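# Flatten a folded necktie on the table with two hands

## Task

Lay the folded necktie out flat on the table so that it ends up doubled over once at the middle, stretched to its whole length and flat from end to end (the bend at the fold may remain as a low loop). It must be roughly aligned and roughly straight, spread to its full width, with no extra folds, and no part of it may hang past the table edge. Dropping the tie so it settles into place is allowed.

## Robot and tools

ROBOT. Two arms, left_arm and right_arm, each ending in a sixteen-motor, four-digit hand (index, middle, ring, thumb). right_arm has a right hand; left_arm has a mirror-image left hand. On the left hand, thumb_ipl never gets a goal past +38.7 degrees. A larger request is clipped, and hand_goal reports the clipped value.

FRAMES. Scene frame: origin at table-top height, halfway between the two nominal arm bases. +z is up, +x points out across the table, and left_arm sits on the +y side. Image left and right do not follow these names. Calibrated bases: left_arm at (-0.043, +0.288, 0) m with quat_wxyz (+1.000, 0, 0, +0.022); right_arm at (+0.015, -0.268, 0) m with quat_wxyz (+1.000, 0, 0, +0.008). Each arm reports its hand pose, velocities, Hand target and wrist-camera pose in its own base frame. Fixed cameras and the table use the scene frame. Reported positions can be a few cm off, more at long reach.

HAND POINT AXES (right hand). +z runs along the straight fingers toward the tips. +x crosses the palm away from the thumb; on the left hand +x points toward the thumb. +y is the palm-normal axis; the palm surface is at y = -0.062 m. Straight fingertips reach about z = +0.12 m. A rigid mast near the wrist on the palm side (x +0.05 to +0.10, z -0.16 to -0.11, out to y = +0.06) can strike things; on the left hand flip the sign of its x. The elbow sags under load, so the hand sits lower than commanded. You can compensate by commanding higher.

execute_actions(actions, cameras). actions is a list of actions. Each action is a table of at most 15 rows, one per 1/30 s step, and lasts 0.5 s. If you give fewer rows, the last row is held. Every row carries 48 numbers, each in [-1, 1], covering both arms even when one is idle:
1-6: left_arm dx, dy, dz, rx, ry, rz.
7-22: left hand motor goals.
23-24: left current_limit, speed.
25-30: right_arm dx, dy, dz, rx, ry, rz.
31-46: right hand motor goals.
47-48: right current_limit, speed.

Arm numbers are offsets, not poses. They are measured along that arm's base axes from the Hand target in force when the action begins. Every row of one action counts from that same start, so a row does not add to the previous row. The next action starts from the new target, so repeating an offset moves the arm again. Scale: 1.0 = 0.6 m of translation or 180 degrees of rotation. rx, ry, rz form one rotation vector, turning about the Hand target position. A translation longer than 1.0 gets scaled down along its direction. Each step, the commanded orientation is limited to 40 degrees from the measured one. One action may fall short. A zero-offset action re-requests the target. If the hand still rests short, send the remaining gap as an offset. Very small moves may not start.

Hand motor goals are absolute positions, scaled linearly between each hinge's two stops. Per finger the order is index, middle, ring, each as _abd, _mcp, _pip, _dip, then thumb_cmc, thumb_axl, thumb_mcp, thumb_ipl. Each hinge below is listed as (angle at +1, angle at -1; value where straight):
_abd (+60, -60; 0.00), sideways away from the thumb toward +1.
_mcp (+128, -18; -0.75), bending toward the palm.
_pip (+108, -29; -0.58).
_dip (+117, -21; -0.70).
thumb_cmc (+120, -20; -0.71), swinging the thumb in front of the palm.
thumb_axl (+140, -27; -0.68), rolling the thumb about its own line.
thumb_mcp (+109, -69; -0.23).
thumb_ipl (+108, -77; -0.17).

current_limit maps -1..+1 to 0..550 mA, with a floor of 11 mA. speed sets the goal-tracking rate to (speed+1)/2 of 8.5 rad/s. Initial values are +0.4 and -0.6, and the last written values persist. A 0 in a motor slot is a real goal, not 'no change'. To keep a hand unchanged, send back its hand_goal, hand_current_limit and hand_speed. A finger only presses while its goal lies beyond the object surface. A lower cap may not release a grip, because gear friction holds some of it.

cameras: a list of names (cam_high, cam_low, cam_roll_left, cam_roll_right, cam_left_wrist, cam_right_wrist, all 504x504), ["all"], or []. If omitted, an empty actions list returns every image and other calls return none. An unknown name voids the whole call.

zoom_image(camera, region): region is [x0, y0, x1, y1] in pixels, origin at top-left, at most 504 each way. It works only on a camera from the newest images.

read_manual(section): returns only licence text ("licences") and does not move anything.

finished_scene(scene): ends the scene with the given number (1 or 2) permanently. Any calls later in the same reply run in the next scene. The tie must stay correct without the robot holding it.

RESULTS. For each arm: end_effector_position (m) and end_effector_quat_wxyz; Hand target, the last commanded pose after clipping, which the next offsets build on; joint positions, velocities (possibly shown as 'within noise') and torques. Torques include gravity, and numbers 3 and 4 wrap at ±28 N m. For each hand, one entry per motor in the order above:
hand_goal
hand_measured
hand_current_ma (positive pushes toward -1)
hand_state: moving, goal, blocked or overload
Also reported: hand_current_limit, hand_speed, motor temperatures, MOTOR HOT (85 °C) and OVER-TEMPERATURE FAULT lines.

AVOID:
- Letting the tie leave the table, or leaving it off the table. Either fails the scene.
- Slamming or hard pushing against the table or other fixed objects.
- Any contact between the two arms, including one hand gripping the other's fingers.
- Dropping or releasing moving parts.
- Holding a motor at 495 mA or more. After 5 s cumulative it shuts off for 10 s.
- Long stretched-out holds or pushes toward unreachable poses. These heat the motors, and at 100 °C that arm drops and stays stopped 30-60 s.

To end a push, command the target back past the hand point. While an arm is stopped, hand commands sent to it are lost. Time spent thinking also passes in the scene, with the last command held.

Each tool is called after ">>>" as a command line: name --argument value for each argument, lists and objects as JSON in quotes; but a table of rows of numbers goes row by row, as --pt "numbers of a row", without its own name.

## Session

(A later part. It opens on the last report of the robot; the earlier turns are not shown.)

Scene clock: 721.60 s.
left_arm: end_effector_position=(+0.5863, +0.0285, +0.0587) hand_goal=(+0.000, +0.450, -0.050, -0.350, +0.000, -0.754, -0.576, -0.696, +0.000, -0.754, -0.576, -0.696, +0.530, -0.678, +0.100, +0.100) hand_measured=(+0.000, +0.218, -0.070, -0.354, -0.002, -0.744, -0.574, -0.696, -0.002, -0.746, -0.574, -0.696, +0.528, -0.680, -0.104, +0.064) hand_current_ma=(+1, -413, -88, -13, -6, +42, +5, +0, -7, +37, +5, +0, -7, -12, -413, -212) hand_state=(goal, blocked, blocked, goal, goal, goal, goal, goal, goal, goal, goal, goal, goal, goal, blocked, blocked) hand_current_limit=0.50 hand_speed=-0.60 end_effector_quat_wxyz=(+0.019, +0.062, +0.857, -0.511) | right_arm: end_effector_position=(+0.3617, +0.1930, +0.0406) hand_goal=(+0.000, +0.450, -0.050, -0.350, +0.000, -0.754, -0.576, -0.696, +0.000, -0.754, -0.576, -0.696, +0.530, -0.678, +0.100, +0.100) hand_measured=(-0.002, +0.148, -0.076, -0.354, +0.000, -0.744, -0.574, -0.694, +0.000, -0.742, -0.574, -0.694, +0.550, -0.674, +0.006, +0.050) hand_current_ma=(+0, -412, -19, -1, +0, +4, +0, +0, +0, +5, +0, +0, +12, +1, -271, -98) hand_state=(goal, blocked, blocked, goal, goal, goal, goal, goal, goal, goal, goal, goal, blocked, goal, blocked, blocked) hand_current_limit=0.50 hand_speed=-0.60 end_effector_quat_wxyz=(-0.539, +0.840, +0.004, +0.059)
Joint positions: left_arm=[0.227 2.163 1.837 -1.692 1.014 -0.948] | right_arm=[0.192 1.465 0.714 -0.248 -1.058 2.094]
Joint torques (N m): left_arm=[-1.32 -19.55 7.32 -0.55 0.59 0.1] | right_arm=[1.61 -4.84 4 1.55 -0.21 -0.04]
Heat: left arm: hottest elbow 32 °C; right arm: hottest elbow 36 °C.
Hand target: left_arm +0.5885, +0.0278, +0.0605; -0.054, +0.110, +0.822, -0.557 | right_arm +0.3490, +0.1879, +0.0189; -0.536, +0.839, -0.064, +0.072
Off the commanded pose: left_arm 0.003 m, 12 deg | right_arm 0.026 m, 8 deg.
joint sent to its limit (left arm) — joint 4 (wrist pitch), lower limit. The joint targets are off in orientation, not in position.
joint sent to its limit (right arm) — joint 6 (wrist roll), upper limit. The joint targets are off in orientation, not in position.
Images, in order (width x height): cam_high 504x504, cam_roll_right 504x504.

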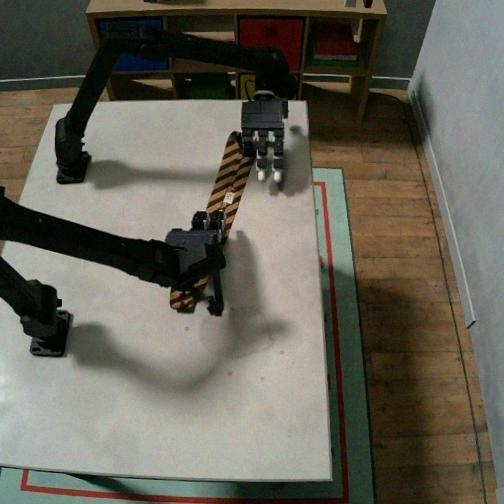

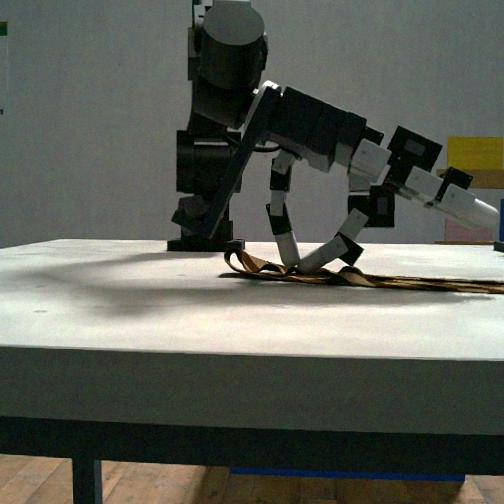

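>>> execute_actions --actions '[[[0,0,0,0,0,0,0,0.45,-0.05,-0.35,0,-0.754,-0.576,-0.696,0,-0.754,-0.576,-0.696,0.53,-0.678,0.1,0.1,0.5,-0.6,-0.03,-0.1,0,0,0,0,0,0.45,-0.05,-0.35,0,-0.754,-0.576,-0.696,0,-0.754,-0.576,-0.696,0.53,-0.678,0.1,0.1,0.5,-0.6]]]' --cameras '["cam_roll_right","cam_high"]'

>>> zoom_image --camera "cam_roll_right" --region '[180, 180, 400, 310]'

>>> zoom_image --camera "cam_high" --region '[130, 120, 290, 340]'

Scene clock: 722.73 s.
left_arm: end_effector_position=(+0.5863, +0.0285, +0.0587) hand_goal=(+0.000, +0.450, -0.050, -0.350, +0.000, -0.754, -0.576, -0.696, +0.000, -0.754, -0.576, -0.696, +0.530, -0.678, +0.100, +0.100) hand_measured=(+0.002, +0.220, -0.070, -0.352, -0.002, -0.744, -0.574, -0.696, -0.002, -0.746, -0.574, -0.696, +0.528, -0.680, -0.102, +0.064) hand_current_ma=(+3, -413, -88, -9, -6, +42, +5, +0, -7, +37, +5, +0, -5, -12, -413, -209) hand_state=(goal, blocked, blocked, goal, goal, goal, goal, goal, goal, goal, goal, goal, goal, goal, blocked, blocked) hand_current_limit=0.50 hand_speed=-0.60 end_effector_quat_wxyz=(+0.019, +0.062, +0.857, -0.511) | right_arm: end_effector_position=(+0.3444, +0.1313, +0.0403) hand_goal=(+0.000, +0.450, -0.050, -0.350, +0.000, -0.754, -0.576, -0.696, +0.000, -0.754, -0.576, -0.696, +0.530, -0.678, +0.100, +0.100) hand_measured=(+0.004, +0.148, -0.078, -0.350, +0.000, -0.744, -0.574, -0.694, +0.000, -0.742, -0.574, -0.694, +0.552, -0.672, +0.006, +0.050) hand_current_ma=(+1, -412, -20, +0, +0, +4, +0, +0, +0, +5, +0, +0, +15, +2, -271, -97) hand_state=(goal, blocked, blocked, goal, goal, goal, goal, goal, goal, goal, goal, goal, blocked, goal, blocked, blocked) hand_current_limit=0.50 hand_speed=-0.60 end_effector_quat_wxyz=(-0.547, +0.830, -0.055, +0.091)
Joint positions: left_arm=[0.227 2.163 1.837 -1.692 1.014 -0.948] | right_arm=[0.015 1.378 0.615 -0.28 -1.109 2.049]
Joint torques (N m): left_arm=[-1.38 -19.66 7.36 -0.55 0.59 0.09] | right_arm=[0.79 -4.19 4.4 0.62 -0.05 -0.34]
Heat: left arm: hottest elbow 32 °C; right arm: hottest elbow 36 °C.
Hand target: left_arm +0.5885, +0.0278, +0.0605; -0.054, +0.110, +0.822, -0.557 | right_arm +0.3309, +0.1279, +0.0189; -0.536, +0.839, -0.064, +0.072
Off the commanded pose: left_arm 0.003 m, 12 deg | right_arm 0.025 m, 3 deg.
joint sent to its limit (left arm) — joint 4 (wrist pitch), lower limit. The joint targets are off in orientation, not in position.
Images, in order (width x height): cam_high 504x504, cam_roll_right 504x504.

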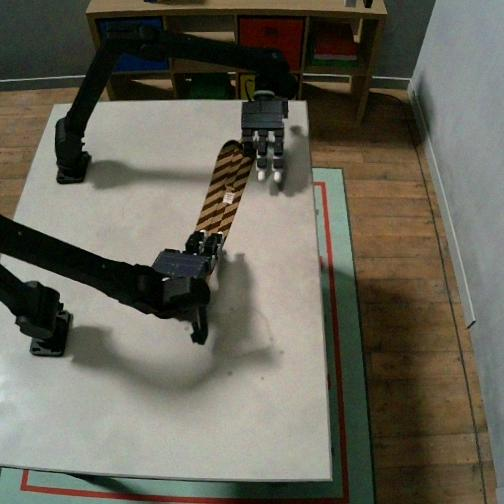

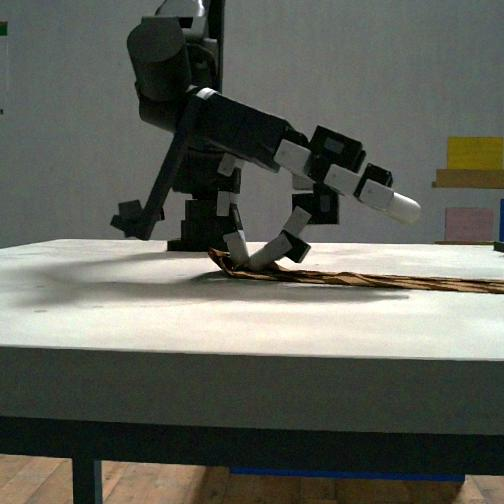

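Scaled by 2.291 from the camera's 504x504 image, which has a finer 720x720 frame.

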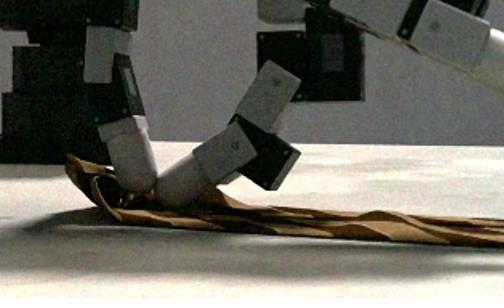

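Scaled by 2.291 from the camera's 504x504 image, which has a finer 720x720 frame.

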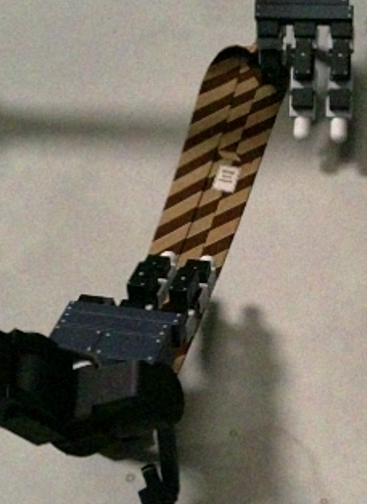

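>>> execute_actions --actions '[[[0,0,0,0,0,0,0,0.45,-0.05,-0.35,0,-0.754,-0.576,-0.696,0,-0.754,-0.576,-0.696,0.53,-0.678,0.1,0.1,0.5,-0.6,-0.02,-0.07,0,0,0,0,0,0.45,-0.05,-0.35,0,-0.754,-0.576,-0.696,0,-0.754,-0.576,-0.696,0.53,-0.678,0.1,0.1,0.5,-0.6]]]' --cameras '["cam_roll_right","cam_high","cam_roll_left"]'

>>> zoom_image --camera "cam_roll_right" --region '[150, 180, 400, 310]'

>>> zoom_image --camera "cam_high" --region '[150, 110, 290, 250]'

Scene clock: 724.10 s.
left_arm: end_effector_position=(+0.5859, +0.0290, +0.0578) hand_goal=(+0.000, +0.450, -0.050, -0.350, +0.000, -0.754, -0.576, -0.696, +0.000, -0.754, -0.576, -0.696, +0.530, -0.678, +0.100, +0.100) hand_measured=(+0.002, +0.220, -0.072, -0.354, -0.002, -0.744, -0.574, -0.696, -0.002, -0.746, -0.574, -0.696, +0.530, -0.680, -0.102, +0.066) hand_current_ma=(+4, -413, -89, -14, -6, +42, +5, +0, -7, +37, +5, +0, -3, -11, -412, -208) hand_state=(goal, blocked, blocked, goal, goal, goal, goal, goal, goal, goal, goal, goal, goal, goal, blocked, blocked) hand_current_limit=0.50 hand_speed=-0.60 end_effector_quat_wxyz=(+0.018, +0.063, +0.858, -0.510) | right_arm: end_effector_position=(+0.3213, +0.0948, +0.0400) hand_goal=(+0.000, +0.450, -0.050, -0.350, +0.000, -0.754, -0.576, -0.696, +0.000, -0.754, -0.576, -0.696, +0.530, -0.678, +0.100, +0.100) hand_measured=(+0.006, +0.148, -0.078, -0.348, +0.000, -0.744, -0.574, -0.694, +0.000, -0.744, -0.574, -0.694, +0.552, -0.672, +0.006, +0.050) hand_current_ma=(+1, -413, -21, +0, +0, +4, +0, +0, +0, +4, +0, +0, +15, +2, -271, -95) hand_state=(goal, blocked, blocked, goal, goal, goal, goal, goal, goal, goal, goal, goal, blocked, goal, blocked, blocked) hand_current_limit=0.50 hand_speed=-0.60 end_effector_quat_wxyz=(-0.554, +0.826, -0.063, +0.079)
Joint positions: left_arm=[0.227 2.164 1.837 -1.692 1.01 -0.947] | right_arm=[-0.11 1.368 0.623 -0.564 -1.174 1.788]
Joint torques (N m): left_arm=[-1.32 -19.66 7.36 -0.55 0.69 0.1] | right_arm=[0.32 -1.79 5.09 0.55 0.62 -0.55]
Heat: left arm: hottest elbow 32 °C; right arm: hottest elbow 36 °C.
Hand target: left_arm +0.5885, +0.0278, +0.0605; -0.054, +0.110, +0.822, -0.557 | right_arm +0.3188, +0.0860, +0.0189; -0.536, +0.839, -0.064, +0.072
Off the commanded pose: left_arm 0.004 m, 12 deg | right_arm 0.023 m, 3 deg.
joint sent to its limit (left arm) — joint 4 (wrist pitch), lower limit. The joint targets are off in orientation, not in position.
Images, in order (width x height): cam_high 504x504, cam_roll_left 504x504, cam_roll_right 504x504.

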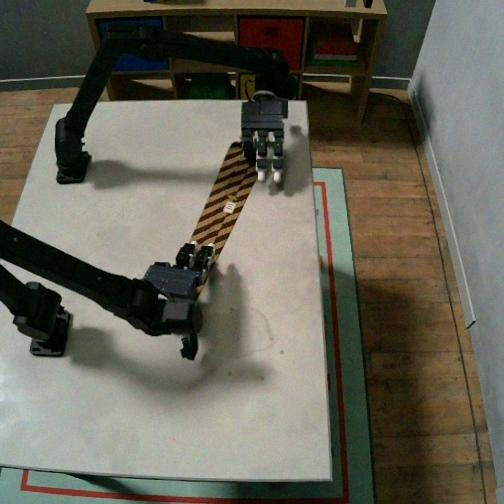

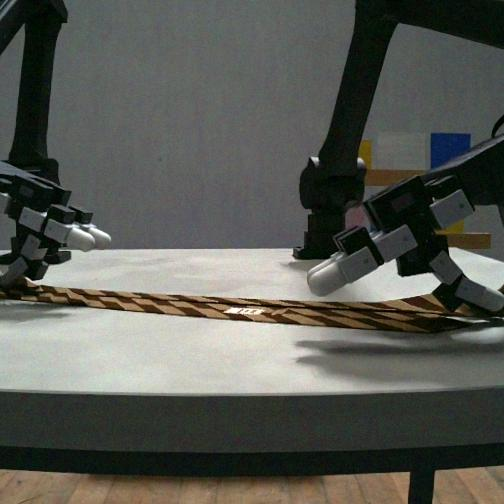

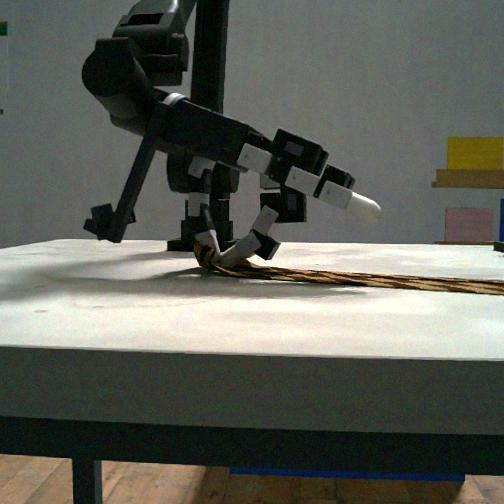

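Scaled by 2.016 from the camera's 504x504 image, which has a finer 720x720 frame.

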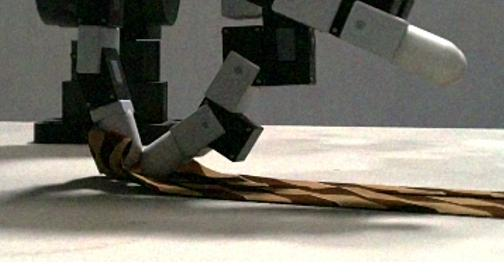

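Scaled by 3.600 from the camera's 504x504 image, which has a finer 720x720 frame.

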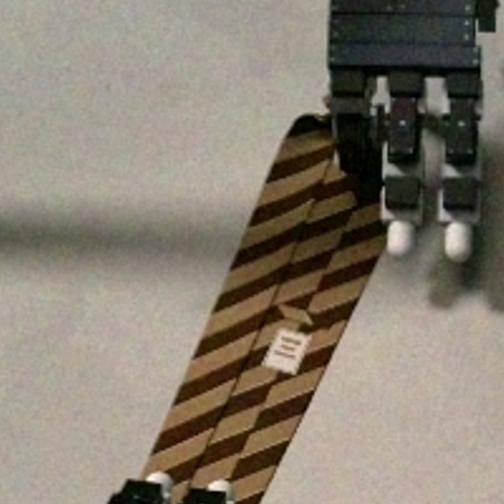

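>>> execute_actions --actions '[[[0,0,0,0,0,0,0,0.45,-0.05,-0.35,0,-0.754,-0.576,-0.696,0,-0.754,-0.576,-0.696,0.53,-0.678,0.1,0.1,0.5,-0.6,0.004,0.015,0.035,0,0,0,0,0.25,-0.06,-0.35,0,-0.754,-0.576,-0.696,0,-0.754,-0.576,-0.696,0.53,-0.678,-0.1,-0.1,0.4,-0.6]],[[0,0,0,0,0,0,0,0.45,-0.05,-0.35,0,-0.754,-0.576,-0.696,0,-0.754,-0.576,-0.696,0.53,-0.678,0.1,0.1,0.5,-0.6,0,0,0.05,0,0,0,0,0.1,0.05,-0.33,0,-0.754,-0.576,-0.696,0,-0.754,-0.576,-0.696,0.53,-0.678,-0.45,-0.3,0.4,-0.6]],[[0,0,0,0,0,0,0,0.45,-0.05,-0.35,0,-0.754,-0.576,-0.696,0,-0.754,-0.576,-0.696,0.53,-0.678,0.1,0.1,0.5,-0.6,-0.1,-0.1,0.2,0,0,0,0,-0.137,0.226,-0.261,0,-0.754,-0.576,-0.696,0,-0.754,-0.576,-0.696,0.53,-0.678,-0.2,-0.1,0.4,-0.6]]]' --cameras '["cam_roll_right","cam_high","cam_roll_left"]'

>>> zoom_image --camera "cam_roll_right" --region '[150, 200, 504, 320]'

>>> zoom_image --camera "cam_high" --region '[130, 190, 270, 330]'

Scene clock: 728.23 s.
left_arm: end_effector_position=(+0.5860, +0.0293, +0.0578) hand_goal=(+0.000, +0.450, -0.050, -0.350, +0.000, -0.754, -0.576, -0.696, +0.000, -0.754, -0.576, -0.696, +0.530, -0.678, +0.100, +0.100) hand_measured=(+0.002, +0.220, -0.072, -0.354, -0.002, -0.744, -0.574, -0.696, -0.002, -0.746, -0.574, -0.696, +0.530, -0.680, -0.102, +0.066) hand_current_ma=(+4, -413, -89, -14, -6, +42, +5, +0, -7, +37, +5, +0, -3, -11, -413, -208) hand_state=(goal, blocked, blocked, goal, goal, goal, goal, goal, goal, goal, goal, goal, goal, goal, blocked, blocked) hand_current_limit=0.50 hand_speed=-0.60 end_effector_quat_wxyz=(+0.018, +0.063, +0.858, -0.510) | right_arm: end_effector_position=(+0.2536, +0.0395, +0.1790) hand_goal=(+0.000, -0.138, +0.226, -0.262, +0.000, -0.754, -0.576, -0.696, +0.000, -0.754, -0.576, -0.696, +0.530, -0.678, -0.200, -0.100) hand_measured=(+0.002, -0.132, +0.222, -0.266, +0.000, -0.742, -0.574, -0.694, +0.000, -0.742, -0.574, -0.694, +0.532, -0.676, -0.200, -0.102) hand_current_ma=(+0, +2, -1, -1, +0, +5, +0, +0, +0, +6, +0, +0, +0, +0, +0, +0) hand_state=(goal, goal, goal, goal, goal, goal, goal, goal, goal, goal, goal, goal, goal, goal, goal, goal) hand_current_limit=0.40 hand_speed=-0.60 end_effector_quat_wxyz=(-0.536, +0.838, -0.077, +0.060)
Joint positions: left_arm=[0.228 2.164 1.837 -1.692 1.01 -0.945] | right_arm=[-0.324 1.107 0.845 -1.564 -1.124 1.27]
Joint torques (N m): left_arm=[-1.38 -19.72 7.38 -0.57 0.72 0.07] | right_arm=[0.44 -3.6 8.83 -0.2 -0.84 -0.14]
Heat: left arm: hottest elbow 32 °C; right arm: hottest elbow 36 °C.
Hand target: left_arm +0.5885, +0.0280, +0.0605; -0.054, +0.110, +0.822, -0.557 | right_arm +0.2614, +0.0349, +0.1900; -0.536, +0.839, -0.064, +0.072
Off the commanded pose: left_arm 0.004 m, 12 deg | right_arm 0.014 m, 2 deg.
joint sent to its limit (left arm) — joint 4 (wrist pitch), lower limit. The joint targets are off in orientation, not in position.
Images, in order (width x height): cam_high 504x504, cam_roll_left 504x504, cam_roll_right 504x504.

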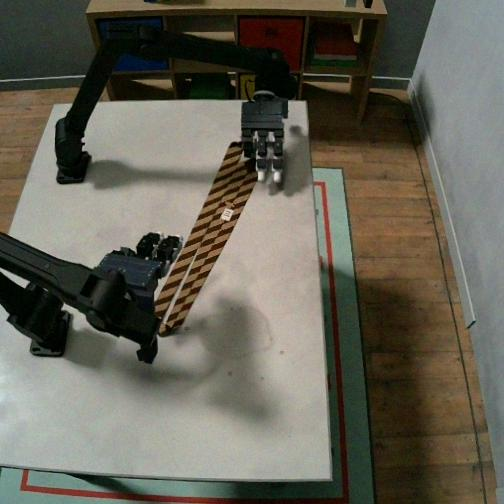

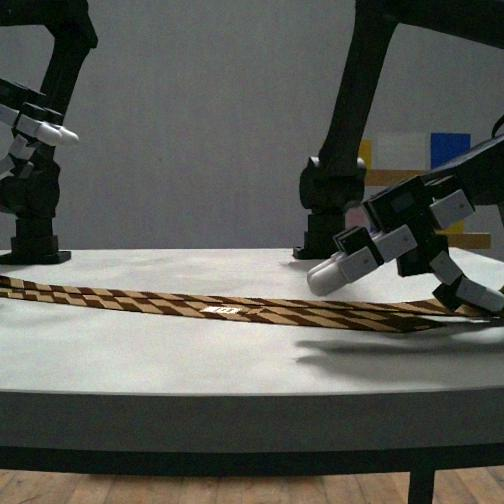

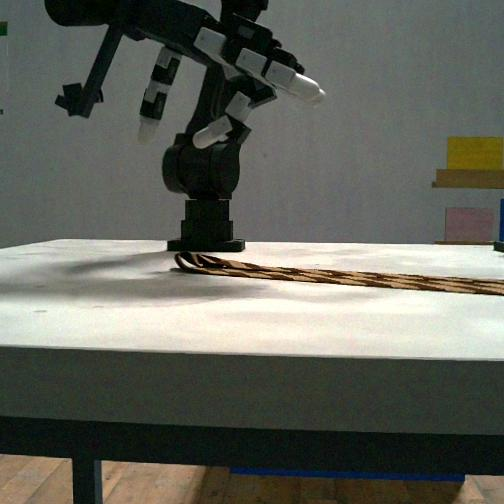

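Scaled by 1.424 from the camera's 504x504 image, which has a finer 720x720 frame.

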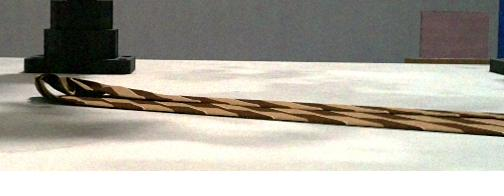

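Scaled by 3.600 from the camera's 504x504 image, which has a finer 720x720 frame.

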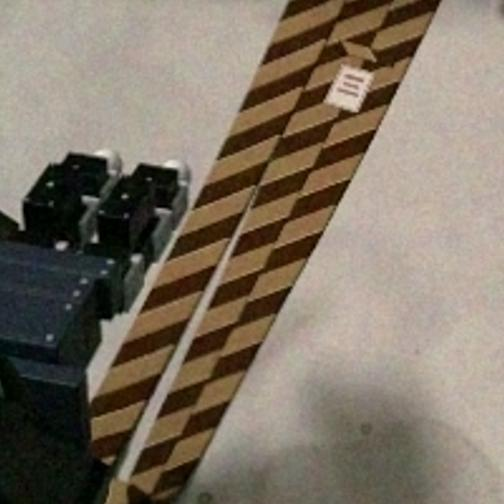

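>>> execute_actions --actions '[[[0,0,0,0,0,0,0,0.45,-0.05,-0.35,0,-0.754,-0.576,-0.696,0,-0.754,-0.576,-0.696,0.53,-0.678,0.1,0.1,0.5,-0.6,-0.05,-0.22,0.15,0,0,0,0,-0.137,0.226,-0.261,0,-0.754,-0.576,-0.696,0,-0.754,-0.576,-0.696,0.53,-0.678,-0.2,-0.1,0.4,-0.6]],[[0,0,0,0,0,0,0,0.45,-0.05,-0.35,0,-0.754,-0.576,-0.696,0,-0.754,-0.576,-0.696,0.53,-0.678,0.1,0.1,0.5,-0.6,-0.02,-0.25,0.05,0,0,0,0,-0.137,0.226,-0.261,0,-0.754,-0.576,-0.696,0,-0.754,-0.576,-0.696,0.53,-0.678,-0.2,-0.1,0.4,-0.6]]]' --cameras '["cam_roll_right","cam_high"]'

>>> zoom_image --camera "cam_roll_right" --region '[150, 220, 300, 300]'

>>> zoom_image --camera "cam_high" --region '[120, 230, 240, 350]'

Scene clock: 730.20 s.
left_arm: end_effector_position=(+0.5860, +0.0293, +0.0578) hand_goal=(+0.000, +0.450, -0.050, -0.350, +0.000, -0.754, -0.576, -0.696, +0.000, -0.754, -0.576, -0.696, +0.530, -0.678, +0.100, +0.100) hand_measured=(+0.002, +0.220, -0.072, -0.354, -0.002, -0.744, -0.574, -0.696, -0.002, -0.746, -0.574, -0.696, +0.530, -0.680, -0.102, +0.066) hand_current_ma=(+4, -413, -89, -14, -6, +42, +5, +0, -7, +37, +5, +0, -3, -11, -413, -208) hand_state=(goal, blocked, blocked, goal, goal, goal, goal, goal, goal, goal, goal, goal, goal, goal, blocked, blocked) hand_current_limit=0.50 hand_speed=-0.60 end_effector_quat_wxyz=(+0.018, +0.063, +0.858, -0.510) | right_arm: end_effector_position=(+0.2146, -0.2428, +0.2928) hand_goal=(+0.000, -0.138, +0.226, -0.262, +0.000, -0.754, -0.576, -0.696, +0.000, -0.754, -0.576, -0.696, +0.530, -0.678, -0.200, -0.100) hand_measured=(+0.000, -0.138, +0.222, -0.266, -0.002, -0.746, -0.576, -0.694, -0.002, -0.746, -0.576, -0.694, +0.528, -0.676, -0.196, -0.100) hand_current_ma=(+0, +0, -1, -1, +0, +3, +0, +0, +0, +3, +0, +0, +0, +0, +1, +0) hand_state=(goal, goal, goal, goal, goal, goal, goal, goal, goal, goal, goal, goal, goal, goal, goal, goal) hand_current_limit=0.40 hand_speed=-0.60 end_effector_quat_wxyz=(-0.269, +0.895, -0.256, +0.247)
Joint positions: left_arm=[0.228 2.164 1.837 -1.692 1.01 -0.945] | right_arm=[-1.015 1.132 1.264 -1.697 -0.748 1.115]
Joint torques (N m): left_arm=[-1.38 -19.66 7.36 -0.57 0.71 0.07] | right_arm=[1.73 -4.6 10.14 0.42 -0.54 -0.21]
Heat: left arm: hottest elbow 32 °C; right arm: hottest elbow 36 °C.
Hand target: left_arm +0.5885, +0.0280, +0.0605; -0.054, +0.110, +0.822, -0.557 | right_arm +0.2193, -0.2472, +0.3100; -0.517, +0.848, -0.081, +0.086
Off the commanded pose: left_arm 0.004 m, 12 deg | right_arm 0.018 m, 43 deg; orientation clipped.
joint sent to its limit (left arm) — joint 4 (wrist pitch), lower limit. The joint targets are off in orientation, not in position.
joint sent to its limit (right arm) — joint 4 (wrist pitch), lower limit. The joint targets are off in orientation, not in position.
Images, in order (width x height): cam_high 504x504, cam_roll_right 504x504.

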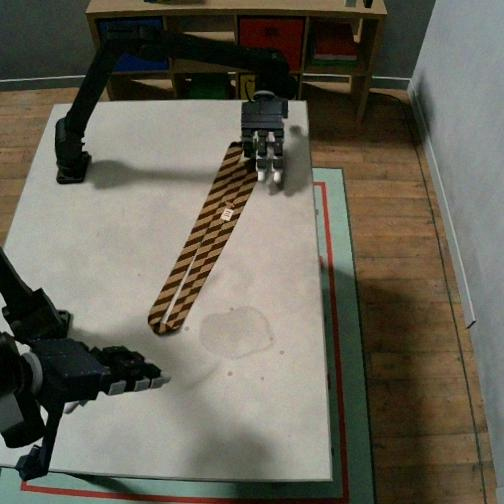

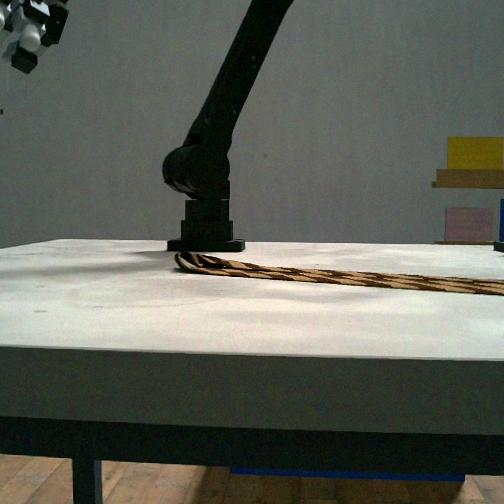

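Scaled by 3.360 from the camera's 504x504 image, which has a finer 720x720 frame.

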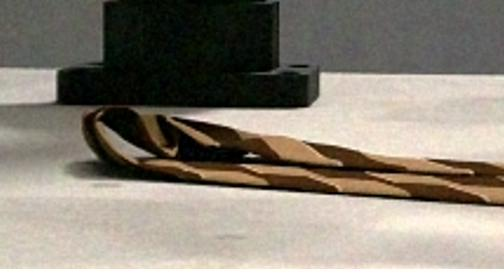

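Scaled by 4.200 from the camera's 504x504 image, which has a finer 720x720 frame.

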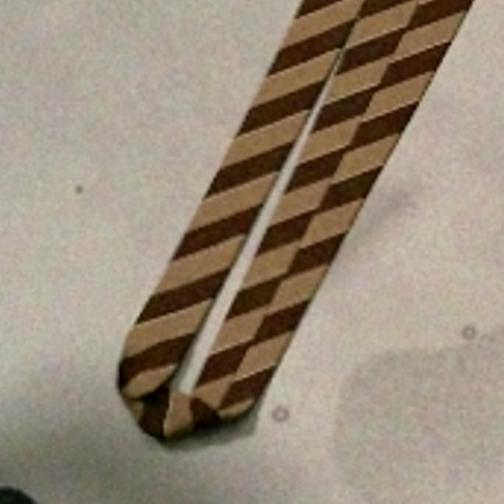

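>>> execute_actions --actions '[[[0,0,0,0,0,0,0,0.25,-0.06,-0.35,0,-0.754,-0.576,-0.696,0,-0.754,-0.576,-0.696,0.53,-0.678,-0.45,-0.3,0.4,-0.6,0,0,0,0,0,0,0,-0.137,0.226,-0.261,0,-0.754,-0.576,-0.696,0,-0.754,-0.576,-0.696,0.53,-0.678,-0.2,-0.1,0.4,-0.6]],[[0,0,0.02,0,0,0,0,0.1,0.05,-0.33,0,-0.754,-0.576,-0.696,0,-0.754,-0.576,-0.696,0.53,-0.678,-0.45,-0.3,0.4,-0.6,0,0,0,0,0,0,0,-0.137,0.226,-0.261,0,-0.754,-0.576,-0.696,0,-0.754,-0.576,-0.696,0.53,-0.678,-0.2,-0.1,0.4,-0.6]],[[0,0,0.15,0,0,0,0,-0.137,0.226,-0.261,0,-0.754,-0.576,-0.696,0,-0.754,-0.576,-0.696,0.53,-0.678,-0.45,-0.3,0.4,-0.6,0,0,0,0,0,0,0,-0.137,0.226,-0.261,0,-0.754,-0.576,-0.696,0,-0.754,-0.576,-0.696,0.53,-0.678,-0.2,-0.1,0.4,-0.6]],[[-0.25,-0.05,0.05,0,0,0,0,-0.137,0.226,-0.261,0,-0.754,-0.576,-0.696,0,-0.754,-0.576,-0.696,0.53,-0.678,-0.2,-0.1,0.4,-0.6,0,0,0,0,0,0,0,-0.137,0.226,-0.261,0,-0.754,-0.576,-0.696,0,-0.754,-0.576,-0.696,0.53,-0.678,-0.2,-0.1,0.4,-0.6]],[[-0.25,-0.05,0.0,0,0,0,0,-0.137,0.226,-0.261,0,-0.754,-0.576,-0.696,0,-0.754,-0.576,-0.696,0.53,-0.678,-0.2,-0.1,0.4,-0.6,0,0,0,0,0,0,0,-0.137,0.226,-0.261,0,-0.754,-0.576,-0.696,0,-0.754,-0.576,-0.696,0.53,-0.678,-0.2,-0.1,0.4,-0.6]]]' --cameras '["cam_roll_left","cam_high"]'

>>> zoom_image --camera "cam_roll_left" --region '[250, 230, 504, 340]'

>>> zoom_image --camera "cam_high" --region '[180, 110, 300, 230]'

Scene clock: 735.27 s.
left_arm: end_effector_position=(+0.2799, -0.0336, +0.1828) hand_goal=(+0.000, -0.138, +0.226, -0.262, +0.000, -0.754, -0.576, -0.696, +0.000, -0.754, -0.576, -0.696, +0.530, -0.678, -0.200, -0.100) hand_measured=(+0.000, -0.136, +0.222, -0.264, +0.000, -0.742, -0.574, -0.696, +0.000, -0.744, -0.574, -0.696, +0.528, -0.680, -0.198, -0.102) hand_current_ma=(+2, +10, -14, -11, +0, +53, +5, +0, +0, +44, +5, +0, -7, -7, +5, -6) hand_state=(goal, goal, goal, goal, goal, goal, goal, goal, goal, goal, goal, goal, goal, goal, goal, goal) hand_current_limit=0.40 hand_speed=-0.60 end_effector_quat_wxyz=(+0.016, +0.051, +0.874, -0.484) | right_arm: end_effector_position=(+0.2149, -0.2431, +0.2928) hand_goal=(+0.000, -0.138, +0.226, -0.262, +0.000, -0.754, -0.576, -0.696, +0.000, -0.754, -0.576, -0.696, +0.530, -0.678, -0.200, -0.100) hand_measured=(+0.000, -0.138, +0.222, -0.266, -0.002, -0.746, -0.576, -0.694, -0.002, -0.746, -0.576, -0.694, +0.528, -0.676, -0.196, -0.100) hand_current_ma=(+0, +0, -1, -1, +0, +3, +0, +0, +0, +3, +0, +0, +0, +0, +1, +0) hand_state=(goal, goal, goal, goal, goal, goal, goal, goal, goal, goal, goal, goal, goal, goal, goal, goal) hand_current_limit=0.40 hand_speed=-0.60 end_effector_quat_wxyz=(-0.268, +0.896, -0.254, +0.248)
Joint positions: left_arm=[0.223 1.235 0.989 -1.697 0.963 -1.034] | right_arm=[-1.015 1.132 1.264 -1.697 -0.748 1.111]
Joint torques (N m): left_arm=[-1.55 -6.42 9.54 -0.28 0.76 -0.14] | right_arm=[2.14 -4.42 9.72 0.32 -0.51 -0.19]
Heat: left arm: hottest elbow 32 °C; right arm: hottest elbow 36 °C.
Hand target: left_arm +0.2885, -0.0321, +0.1926; -0.054, +0.110, +0.822, -0.557 | right_arm +0.2193, -0.2472, +0.3100; -0.517, +0.848, -0.081, +0.086
Off the commanded pose: left_arm 0.013 m, 15 deg | right_arm 0.018 m, 40 deg.
joint read past its limit (left arm) — joint 4 (wrist pitch), lower limit.
joint sent to its limit (left arm) — joint 4 (wrist pitch), lower limit. The joint targets are off in orientation, not in position.
joint sent to its limit (right arm) — joint 4 (wrist pitch), lower limit. The joint targets are off in orientation, not in position.
Images, in order (width x height): cam_high 504x504, cam_roll_left 504x504.

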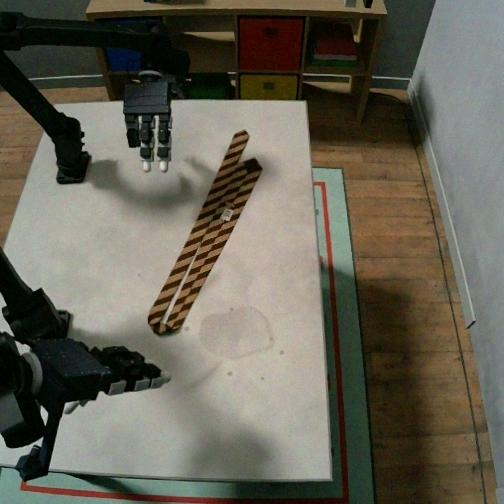

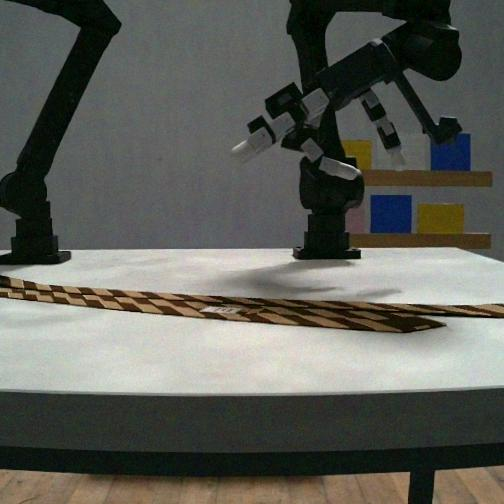

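Scaled by 1.984 from the camera's 504x504 image, which has a finer 720x720 frame.

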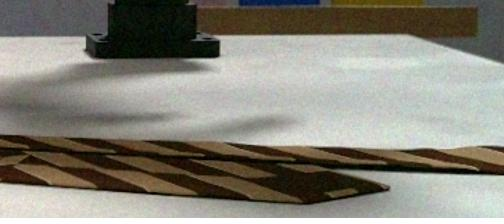

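Scaled by 4.200 from the camera's 504x504 image, which has a finer 720x720 frame.

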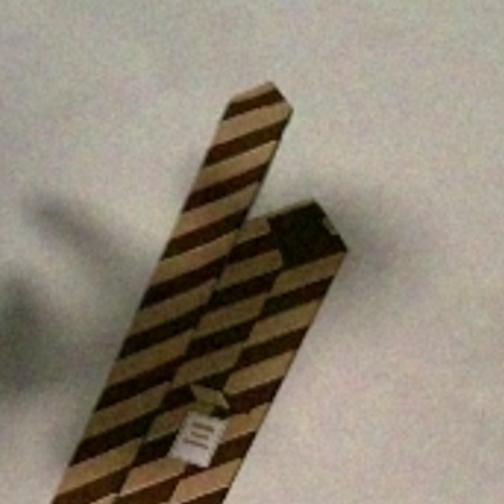

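>>> execute_actions --actions '[[[0.2,-0.03,0.0,0,0,0,0,-0.137,0.226,-0.261,0,-0.754,-0.576,-0.696,0,-0.754,-0.576,-0.696,0.53,-0.678,-0.2,-0.1,0.4,-0.6,0,0,0,0,0,0,0,-0.137,0.226,-0.261,0,-0.754,-0.576,-0.696,0,-0.754,-0.576,-0.696,0.53,-0.678,-0.2,-0.1,0.4,-0.6]],[[0.2,-0.03,0.0,0,0,0,0,-0.137,0.226,-0.261,0,-0.754,-0.576,-0.696,0,-0.754,-0.576,-0.696,0.53,-0.678,-0.2,-0.1,0.4,-0.6,0,0,0,0,0,0,0,-0.137,0.226,-0.261,0,-0.754,-0.576,-0.696,0,-0.754,-0.576,-0.696,0.53,-0.678,-0.2,-0.1,0.4,-0.6]],[[0.109,-0.032,-0.15,0,0,0,0,-0.137,0.226,-0.261,0,-0.754,-0.576,-0.696,0,-0.754,-0.576,-0.696,0.53,-0.678,-0.2,-0.1,0.4,-0.6,0,0,0,0,0,0,0,-0.137,0.226,-0.261,0,-0.754,-0.576,-0.696,0,-0.754,-0.576,-0.696,0.53,-0.678,-0.2,-0.1,0.4,-0.6]],[[0.0,0.0,-0.06,0,0,0,0,-0.137,0.226,-0.261,0,-0.754,-0.576,-0.696,0,-0.754,-0.576,-0.696,0.53,-0.678,-0.2,-0.1,0.4,-0.6,0,0,0,0,0,0,0,-0.137,0.226,-0.261,0,-0.754,-0.576,-0.696,0,-0.754,-0.576,-0.696,0.53,-0.678,-0.2,-0.1,0.4,-0.6]]]' --cameras '["cam_roll_left","cam_high","cam_left_wrist"]'

>>> zoom_image --camera "cam_left_wrist" --region '[0, 0, 200, 200]'

>>> zoom_image --camera "cam_high" --region '[180, 110, 300, 230]'

>>> zoom_image --camera "cam_roll_left" --region '[300, 220, 504, 350]'

Scene clock: 738.73 s.
left_arm: end_effector_position=(+0.5842, -0.0832, +0.0593) hand_goal=(+0.000, -0.138, +0.226, -0.262, +0.000, -0.754, -0.576, -0.696, +0.000, -0.754, -0.576, -0.696, +0.530, -0.678, -0.200, -0.100) hand_measured=(-0.002, -0.136, +0.222, -0.264, -0.002, -0.742, -0.574, -0.696, -0.002, -0.744, -0.574, -0.696, +0.532, -0.680, -0.198, -0.102) hand_current_ma=(-5, +7, -14, -10, -5, +52, +6, +0, -5, +44, +6, +0, +4, -7, +7, -5) hand_state=(goal, goal, goal, goal, goal, goal, goal, goal, goal, goal, goal, goal, goal, goal, goal, goal) hand_current_limit=0.40 hand_speed=-0.60 end_effector_quat_wxyz=(-0.036, +0.079, +0.835, -0.544) | right_arm: end_effector_position=(+0.2149, -0.2431, +0.2928) hand_goal=(+0.000, -0.138, +0.226, -0.262, +0.000, -0.754, -0.576, -0.696, +0.000, -0.754, -0.576, -0.696, +0.530, -0.678, -0.200, -0.100) hand_measured=(+0.000, -0.138, +0.222, -0.266, -0.002, -0.746, -0.576, -0.694, -0.002, -0.746, -0.576, -0.694, +0.528, -0.676, -0.196, -0.100) hand_current_ma=(+0, +0, -1, -1, +0, +3, +0, +0, +0, +3, +0, +0, +0, +0, +1, +0) hand_state=(goal, goal, goal, goal, goal, goal, goal, goal, goal, goal, goal, goal, goal, goal, goal, goal) hand_current_limit=0.40 hand_speed=-0.60 end_effector_quat_wxyz=(-0.268, +0.896, -0.254, +0.248)
Joint positions: left_arm=[0.058 2.189 1.855 -1.692 1.102 -1.04] | right_arm=[-1.015 1.132 1.264 -1.697 -0.748 1.111]
Joint torques (N m): left_arm=[-1.67 -19.49 9.18 -0.55 0.79 0.06] | right_arm=[2.14 -4.66 9.83 0.36 -0.46 -0.23]
Heat: left arm: hottest elbow 32 °C; right arm: hottest elbow 36 °C.
Hand target: left_arm +0.5938, -0.0872, +0.0664; -0.054, +0.110, +0.822, -0.557 | right_arm +0.2193, -0.2472, +0.3100; -0.517, +0.848, -0.081, +0.086
Off the commanded pose: left_arm 0.013 m, 5 deg | right_arm 0.018 m, 40 deg.
joint sent to its limit (left arm) — joint 4 (wrist pitch), lower limit. The joint targets are off in orientation, not in position.
joint sent to its limit (right arm) — joint 4 (wrist pitch), lower limit. The joint targets are off in orientation, not in position.
Images, in order (width x height): cam_high 504x504, cam_roll_left 504x504, cam_left_wrist 504x504.

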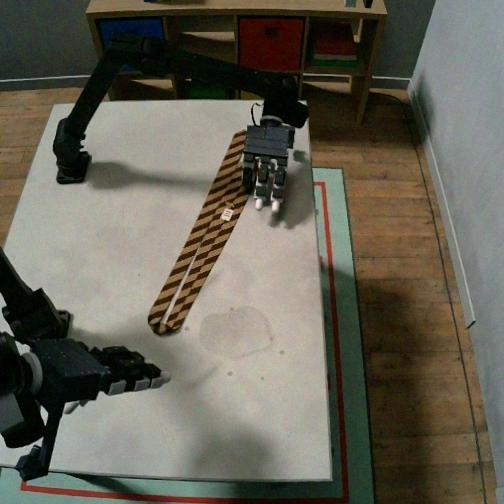

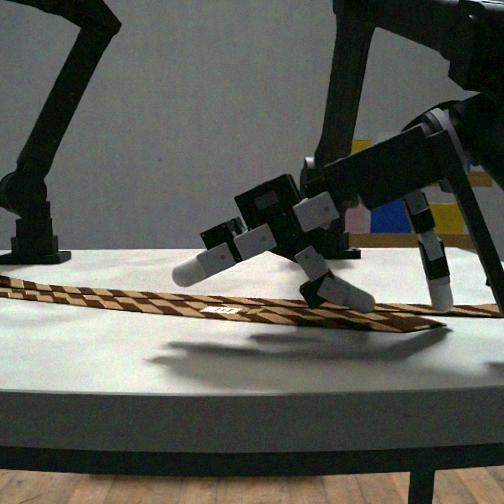

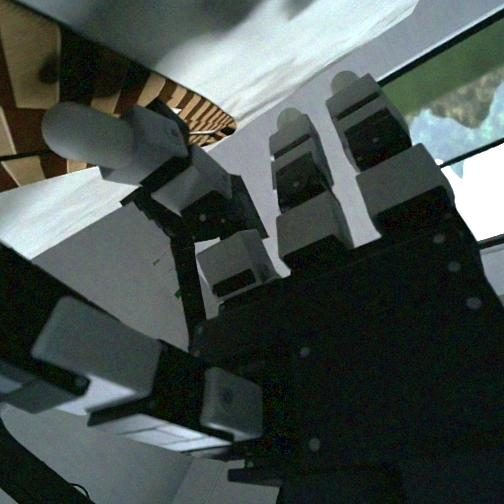

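Scaled by 2.520 from the camera's 504x504 image, which has a finer 720x720 frame.

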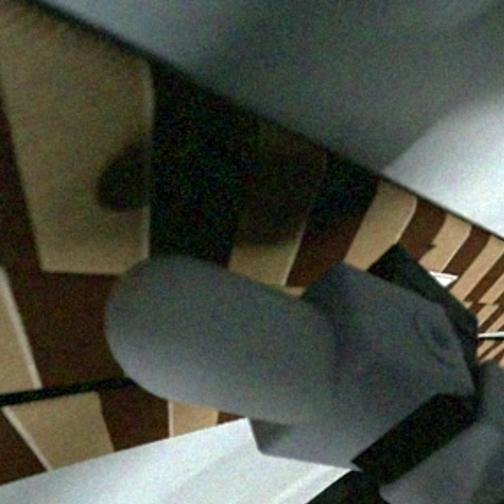

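Scaled by 4.200 from the camera's 504x504 image, which has a finer 720x720 frame.

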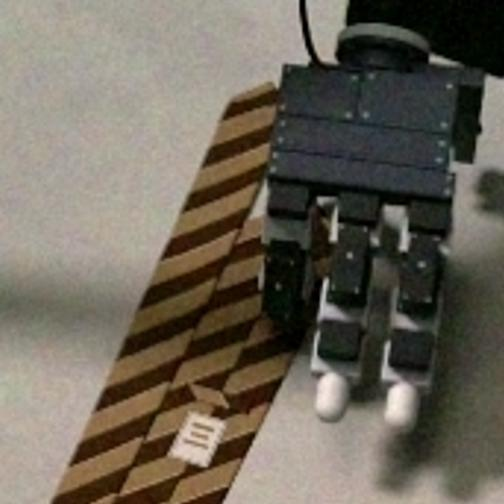

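Scaled by 2.471 from the camera's 504x504 image, which has a finer 720x720 frame.

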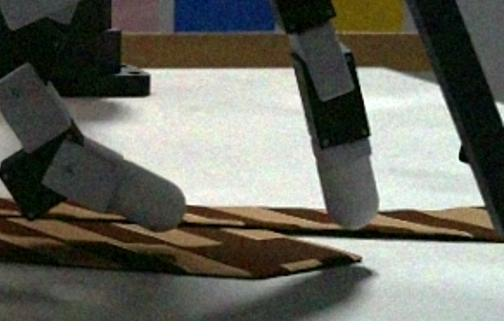

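>>> execute_actions --actions '[[[0.0,-0.035,-0.02,0,0,0,0,-0.137,0.226,-0.261,0,-0.754,-0.576,-0.696,0,-0.754,-0.576,-0.696,0.53,-0.678,-0.2,-0.1,0.4,-0.6,0,0,0,0,0,0,0,-0.137,0.226,-0.261,0,-0.754,-0.576,-0.696,0,-0.754,-0.576,-0.696,0.53,-0.678,-0.2,-0.1,0.4,-0.6]]]' --cameras '["cam_roll_left","cam_high","cam_left_wrist"]'

>>> zoom_image --camera "cam_left_wrist" --region '[0, 0, 200, 200]'

>>> zoom_image --camera "cam_roll_left" --region '[300, 220, 504, 350]'

Scene clock: 740.13 s.
left_arm: end_effector_position=(+0.5813, -0.1009, +0.0474) hand_goal=(+0.000, -0.138, +0.226, -0.262, +0.000, -0.754, -0.576, -0.696, +0.000, -0.754, -0.576, -0.696, +0.530, -0.678, -0.200, -0.100) hand_measured=(+0.002, -0.122, +0.240, -0.254, -0.002, -0.742, -0.574, -0.696, -0.002, -0.744, -0.574, -0.696, +0.528, -0.680, -0.210, -0.106) hand_current_ma=(+3, +69, +55, +28, -5, +52, +6, +0, -5, +44, +6, +0, -4, -7, -54, -28) hand_state=(goal, goal, goal, goal, goal, goal, goal, goal, goal, goal, goal, goal, goal, goal, goal, goal) hand_current_limit=0.40 hand_speed=-0.60 end_effector_quat_wxyz=(-0.050, +0.083, +0.830, -0.550) | right_arm: end_effector_position=(+0.2149, -0.2431, +0.2928) hand_goal=(+0.000, -0.138, +0.226, -0.262, +0.000, -0.754, -0.576, -0.696, +0.000, -0.754, -0.576, -0.696, +0.530, -0.678, -0.200, -0.100) hand_measured=(+0.000, -0.138, +0.222, -0.266, -0.002, -0.746, -0.576, -0.694, -0.002, -0.746, -0.576, -0.694, +0.528, -0.676, -0.196, -0.100) hand_current_ma=(+0, +0, -1, -1, +0, +3, +0, +0, +0, +3, +0, +0, +0, +0, +1, +0) hand_state=(goal, goal, goal, goal, goal, goal, goal, goal, goal, goal, goal, goal, goal, goal, goal, goal) hand_current_limit=0.40 hand_speed=-0.60 end_effector_quat_wxyz=(-0.268, +0.896, -0.254, +0.248)
Joint positions: left_arm=[0.032 2.214 1.856 -1.692 1.116 -1.037] | right_arm=[-1.015 1.132 1.264 -1.697 -0.748 1.111]
Joint torques (N m): left_arm=[-2.08 -19.25 9.89 -0.58 0.85 0.05] | right_arm=[2.61 -4.42 9.94 0.53 -0.44 -0.23]
Heat: left arm: hottest elbow 32 °C; right arm: hottest elbow 36 °C.
Hand target: left_arm +0.5938, -0.1082, +0.0544; -0.054, +0.110, +0.822, -0.557 | right_arm +0.2193, -0.2472, +0.3100; -0.517, +0.848, -0.081, +0.086
Off the commanded pose: left_arm 0.016 m, 3 deg | right_arm 0.018 m, 40 deg.
joint sent to its limit (left arm) — joint 4 (wrist pitch), lower limit. The joint targets still meet the commanded pose.
joint sent to its limit (right arm) — joint 4 (wrist pitch), lower limit. The joint targets are off in orientation, not in position.
Images, in order (width x height): cam_high 504x504, cam_roll_left 504x504, cam_left_wrist 504x504.

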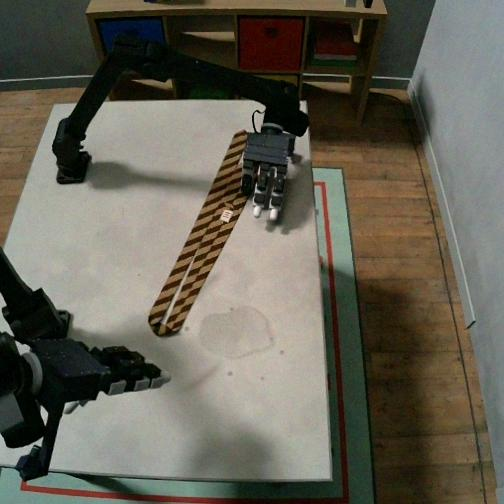

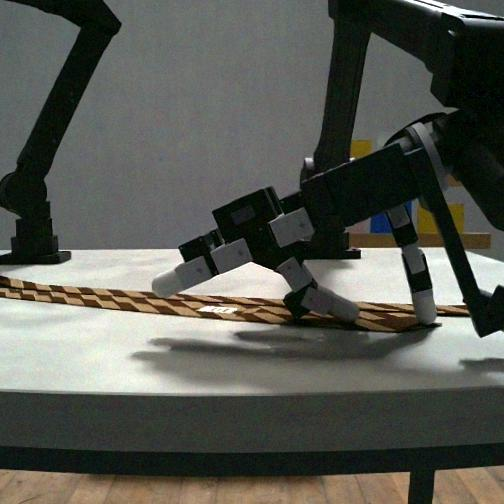

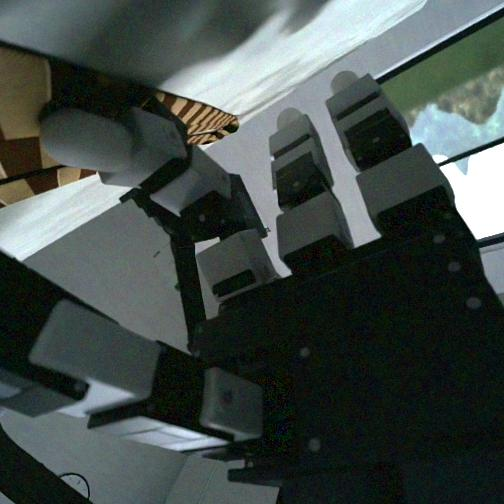

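Scaled by 2.520 from the camera's 504x504 image, which has a finer 720x720 frame.

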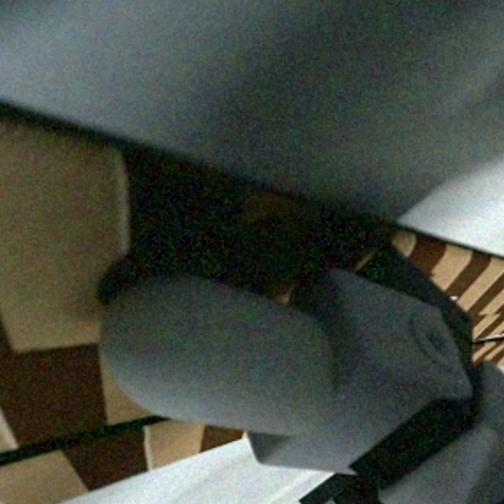

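Scaled by 2.471 from the camera's 504x504 image, which has a finer 720x720 frame.

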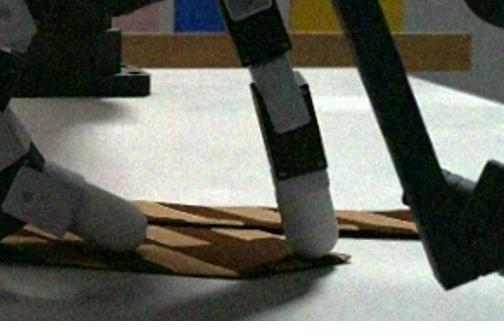

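>>> execute_actions --actions '[[[0,0,-0.006,0,0,0,0,0,0.12,-0.3,0,-0.754,-0.576,-0.696,0,-0.754,-0.576,-0.696,0.53,-0.678,0.05,0.05,0.4,-0.6,0,0,0,0,0,0,0,-0.137,0.226,-0.261,0,-0.754,-0.576,-0.696,0,-0.754,-0.576,-0.696,0.53,-0.678,-0.2,-0.1,0.4,-0.6]],[[0,0,-0.018,0,0,0,0,0.25,-0.06,-0.38,0,-0.754,-0.576,-0.696,0,-0.754,-0.576,-0.696,0.53,-0.678,0.1,0.1,0.4,-0.6,0,0,0,0,0,0,0,-0.137,0.226,-0.261,0,-0.754,-0.576,-0.696,0,-0.754,-0.576,-0.696,0.53,-0.678,-0.2,-0.1,0.4,-0.6]],[[0,0,0,0,0,0,0,0.45,-0.05,-0.35,0,-0.754,-0.576,-0.696,0,-0.754,-0.576,-0.696,0.53,-0.678,0.1,0.1,0.5,-0.6,0,0,0,0,0,0,0,-0.137,0.226,-0.261,0,-0.754,-0.576,-0.696,0,-0.754,-0.576,-0.696,0.53,-0.678,-0.2,-0.1,0.4,-0.6]],[[0.005,0.03,0.04,0,0,0,0,0.45,-0.05,-0.35,0,-0.754,-0.576,-0.696,0,-0.754,-0.576,-0.696,0.53,-0.678,0.1,0.1,0.5,-0.6,0,0,0,0,0,0,0,-0.137,0.226,-0.261,0,-0.754,-0.576,-0.696,0,-0.754,-0.576,-0.696,0.53,-0.678,-0.2,-0.1,0.4,-0.6]]]' --cameras '["cam_roll_left","cam_high"]'

>>> zoom_image --camera "cam_roll_left" --region '[300, 220, 504, 350]'

Scene clock: 742.87 s.
left_arm: end_effector_position=(+0.5829, -0.1026, +0.0544) hand_goal=(+0.000, +0.450, -0.050, -0.350, +0.000, -0.754, -0.576, -0.696, +0.000, -0.754, -0.576, -0.696, +0.530, -0.678, +0.100, +0.100) hand_measured=(+0.006, +0.138, -0.044, -0.328, -0.002, -0.742, -0.574, -0.696, -0.002, -0.744, -0.574, -0.696, +0.518, -0.684, -0.050, +0.048) hand_current_ma=(+19, -413, +27, +98, -5, +52, +6, +0, -5, +44, +6, +0, -52, -25, -413, -319) hand_state=(goal, blocked, goal, blocked, goal, goal, goal, goal, goal, goal, goal, goal, goal, goal, blocked, blocked) hand_current_limit=0.50 hand_speed=-0.60 end_effector_quat_wxyz=(-0.048, +0.086, +0.831, -0.548) | right_arm: end_effector_position=(+0.2149, -0.2431, +0.2928) hand_goal=(+0.000, -0.138, +0.226, -0.262, +0.000, -0.754, -0.576, -0.696, +0.000, -0.754, -0.576, -0.696, +0.530, -0.678, -0.200, -0.100) hand_measured=(+0.000, -0.138, +0.222, -0.266, -0.002, -0.746, -0.576, -0.694, -0.002, -0.746, -0.576, -0.694, +0.528, -0.676, -0.196, -0.100) hand_current_ma=(+0, +0, -1, -1, +0, +3, +0, +0, +0, +3, +0, +0, +0, +0, +1, +0) hand_state=(goal, goal, goal, goal, goal, goal, goal, goal, goal, goal, goal, goal, goal, goal, goal, goal) hand_current_limit=0.40 hand_speed=-0.60 end_effector_quat_wxyz=(-0.268, +0.896, -0.254, +0.248)
Joint positions: left_arm=[0.027 2.206 1.866 -1.697 1.112 -1.044] | right_arm=[-1.015 1.132 1.264 -1.697 -0.748 1.111]
Joint torques (N m): left_arm=[0.15 -20.42 9.24 -0.38 0.52 0.06] | right_arm=[1.55 -4.95 9.77 0.43 -0.47 -0.2]
Heat: left arm: hottest elbow 32 °C; right arm: hottest elbow 36 °C.
Hand target: left_arm +0.5969, -0.0902, +0.0642; -0.054, +0.110, +0.822, -0.557 | right_arm +0.2193, -0.2472, +0.3100; -0.517, +0.848, -0.081, +0.086
Off the commanded pose: left_arm 0.021 m, 3 deg | right_arm 0.018 m, 40 deg.
joint read past its limit (left arm) — joint 4 (wrist pitch), lower limit.
joint sent to its limit (left arm) — joint 4 (wrist pitch), lower limit. The joint targets are off in orientation, not in position.
joint sent to its limit (right arm) — joint 4 (wrist pitch), lower limit. The joint targets are off in orientation, not in position.
Images, in order (width x height): cam_high 504x504, cam_roll_left 504x504.

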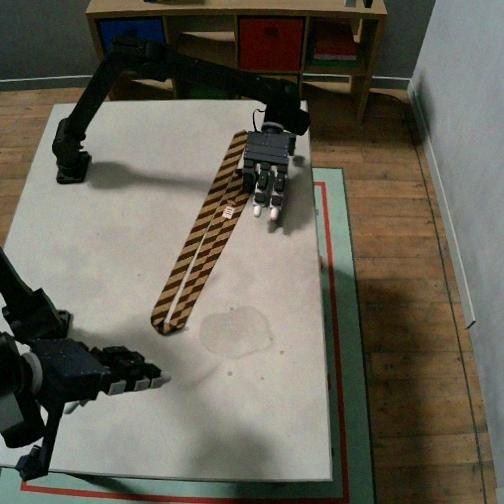

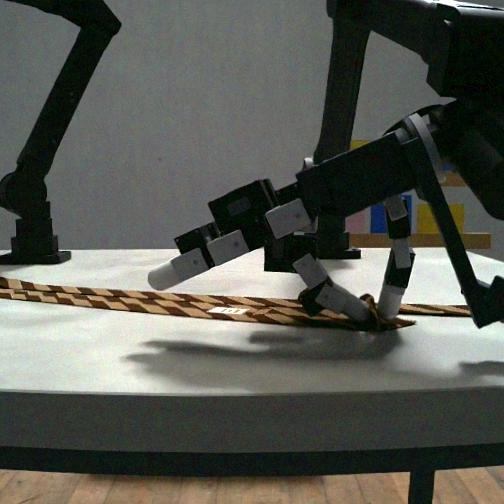

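Scaled by 2.471 from the camera's 504x504 image, which has a finer 720x720 frame.

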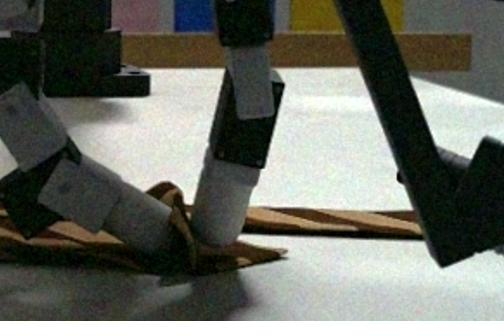

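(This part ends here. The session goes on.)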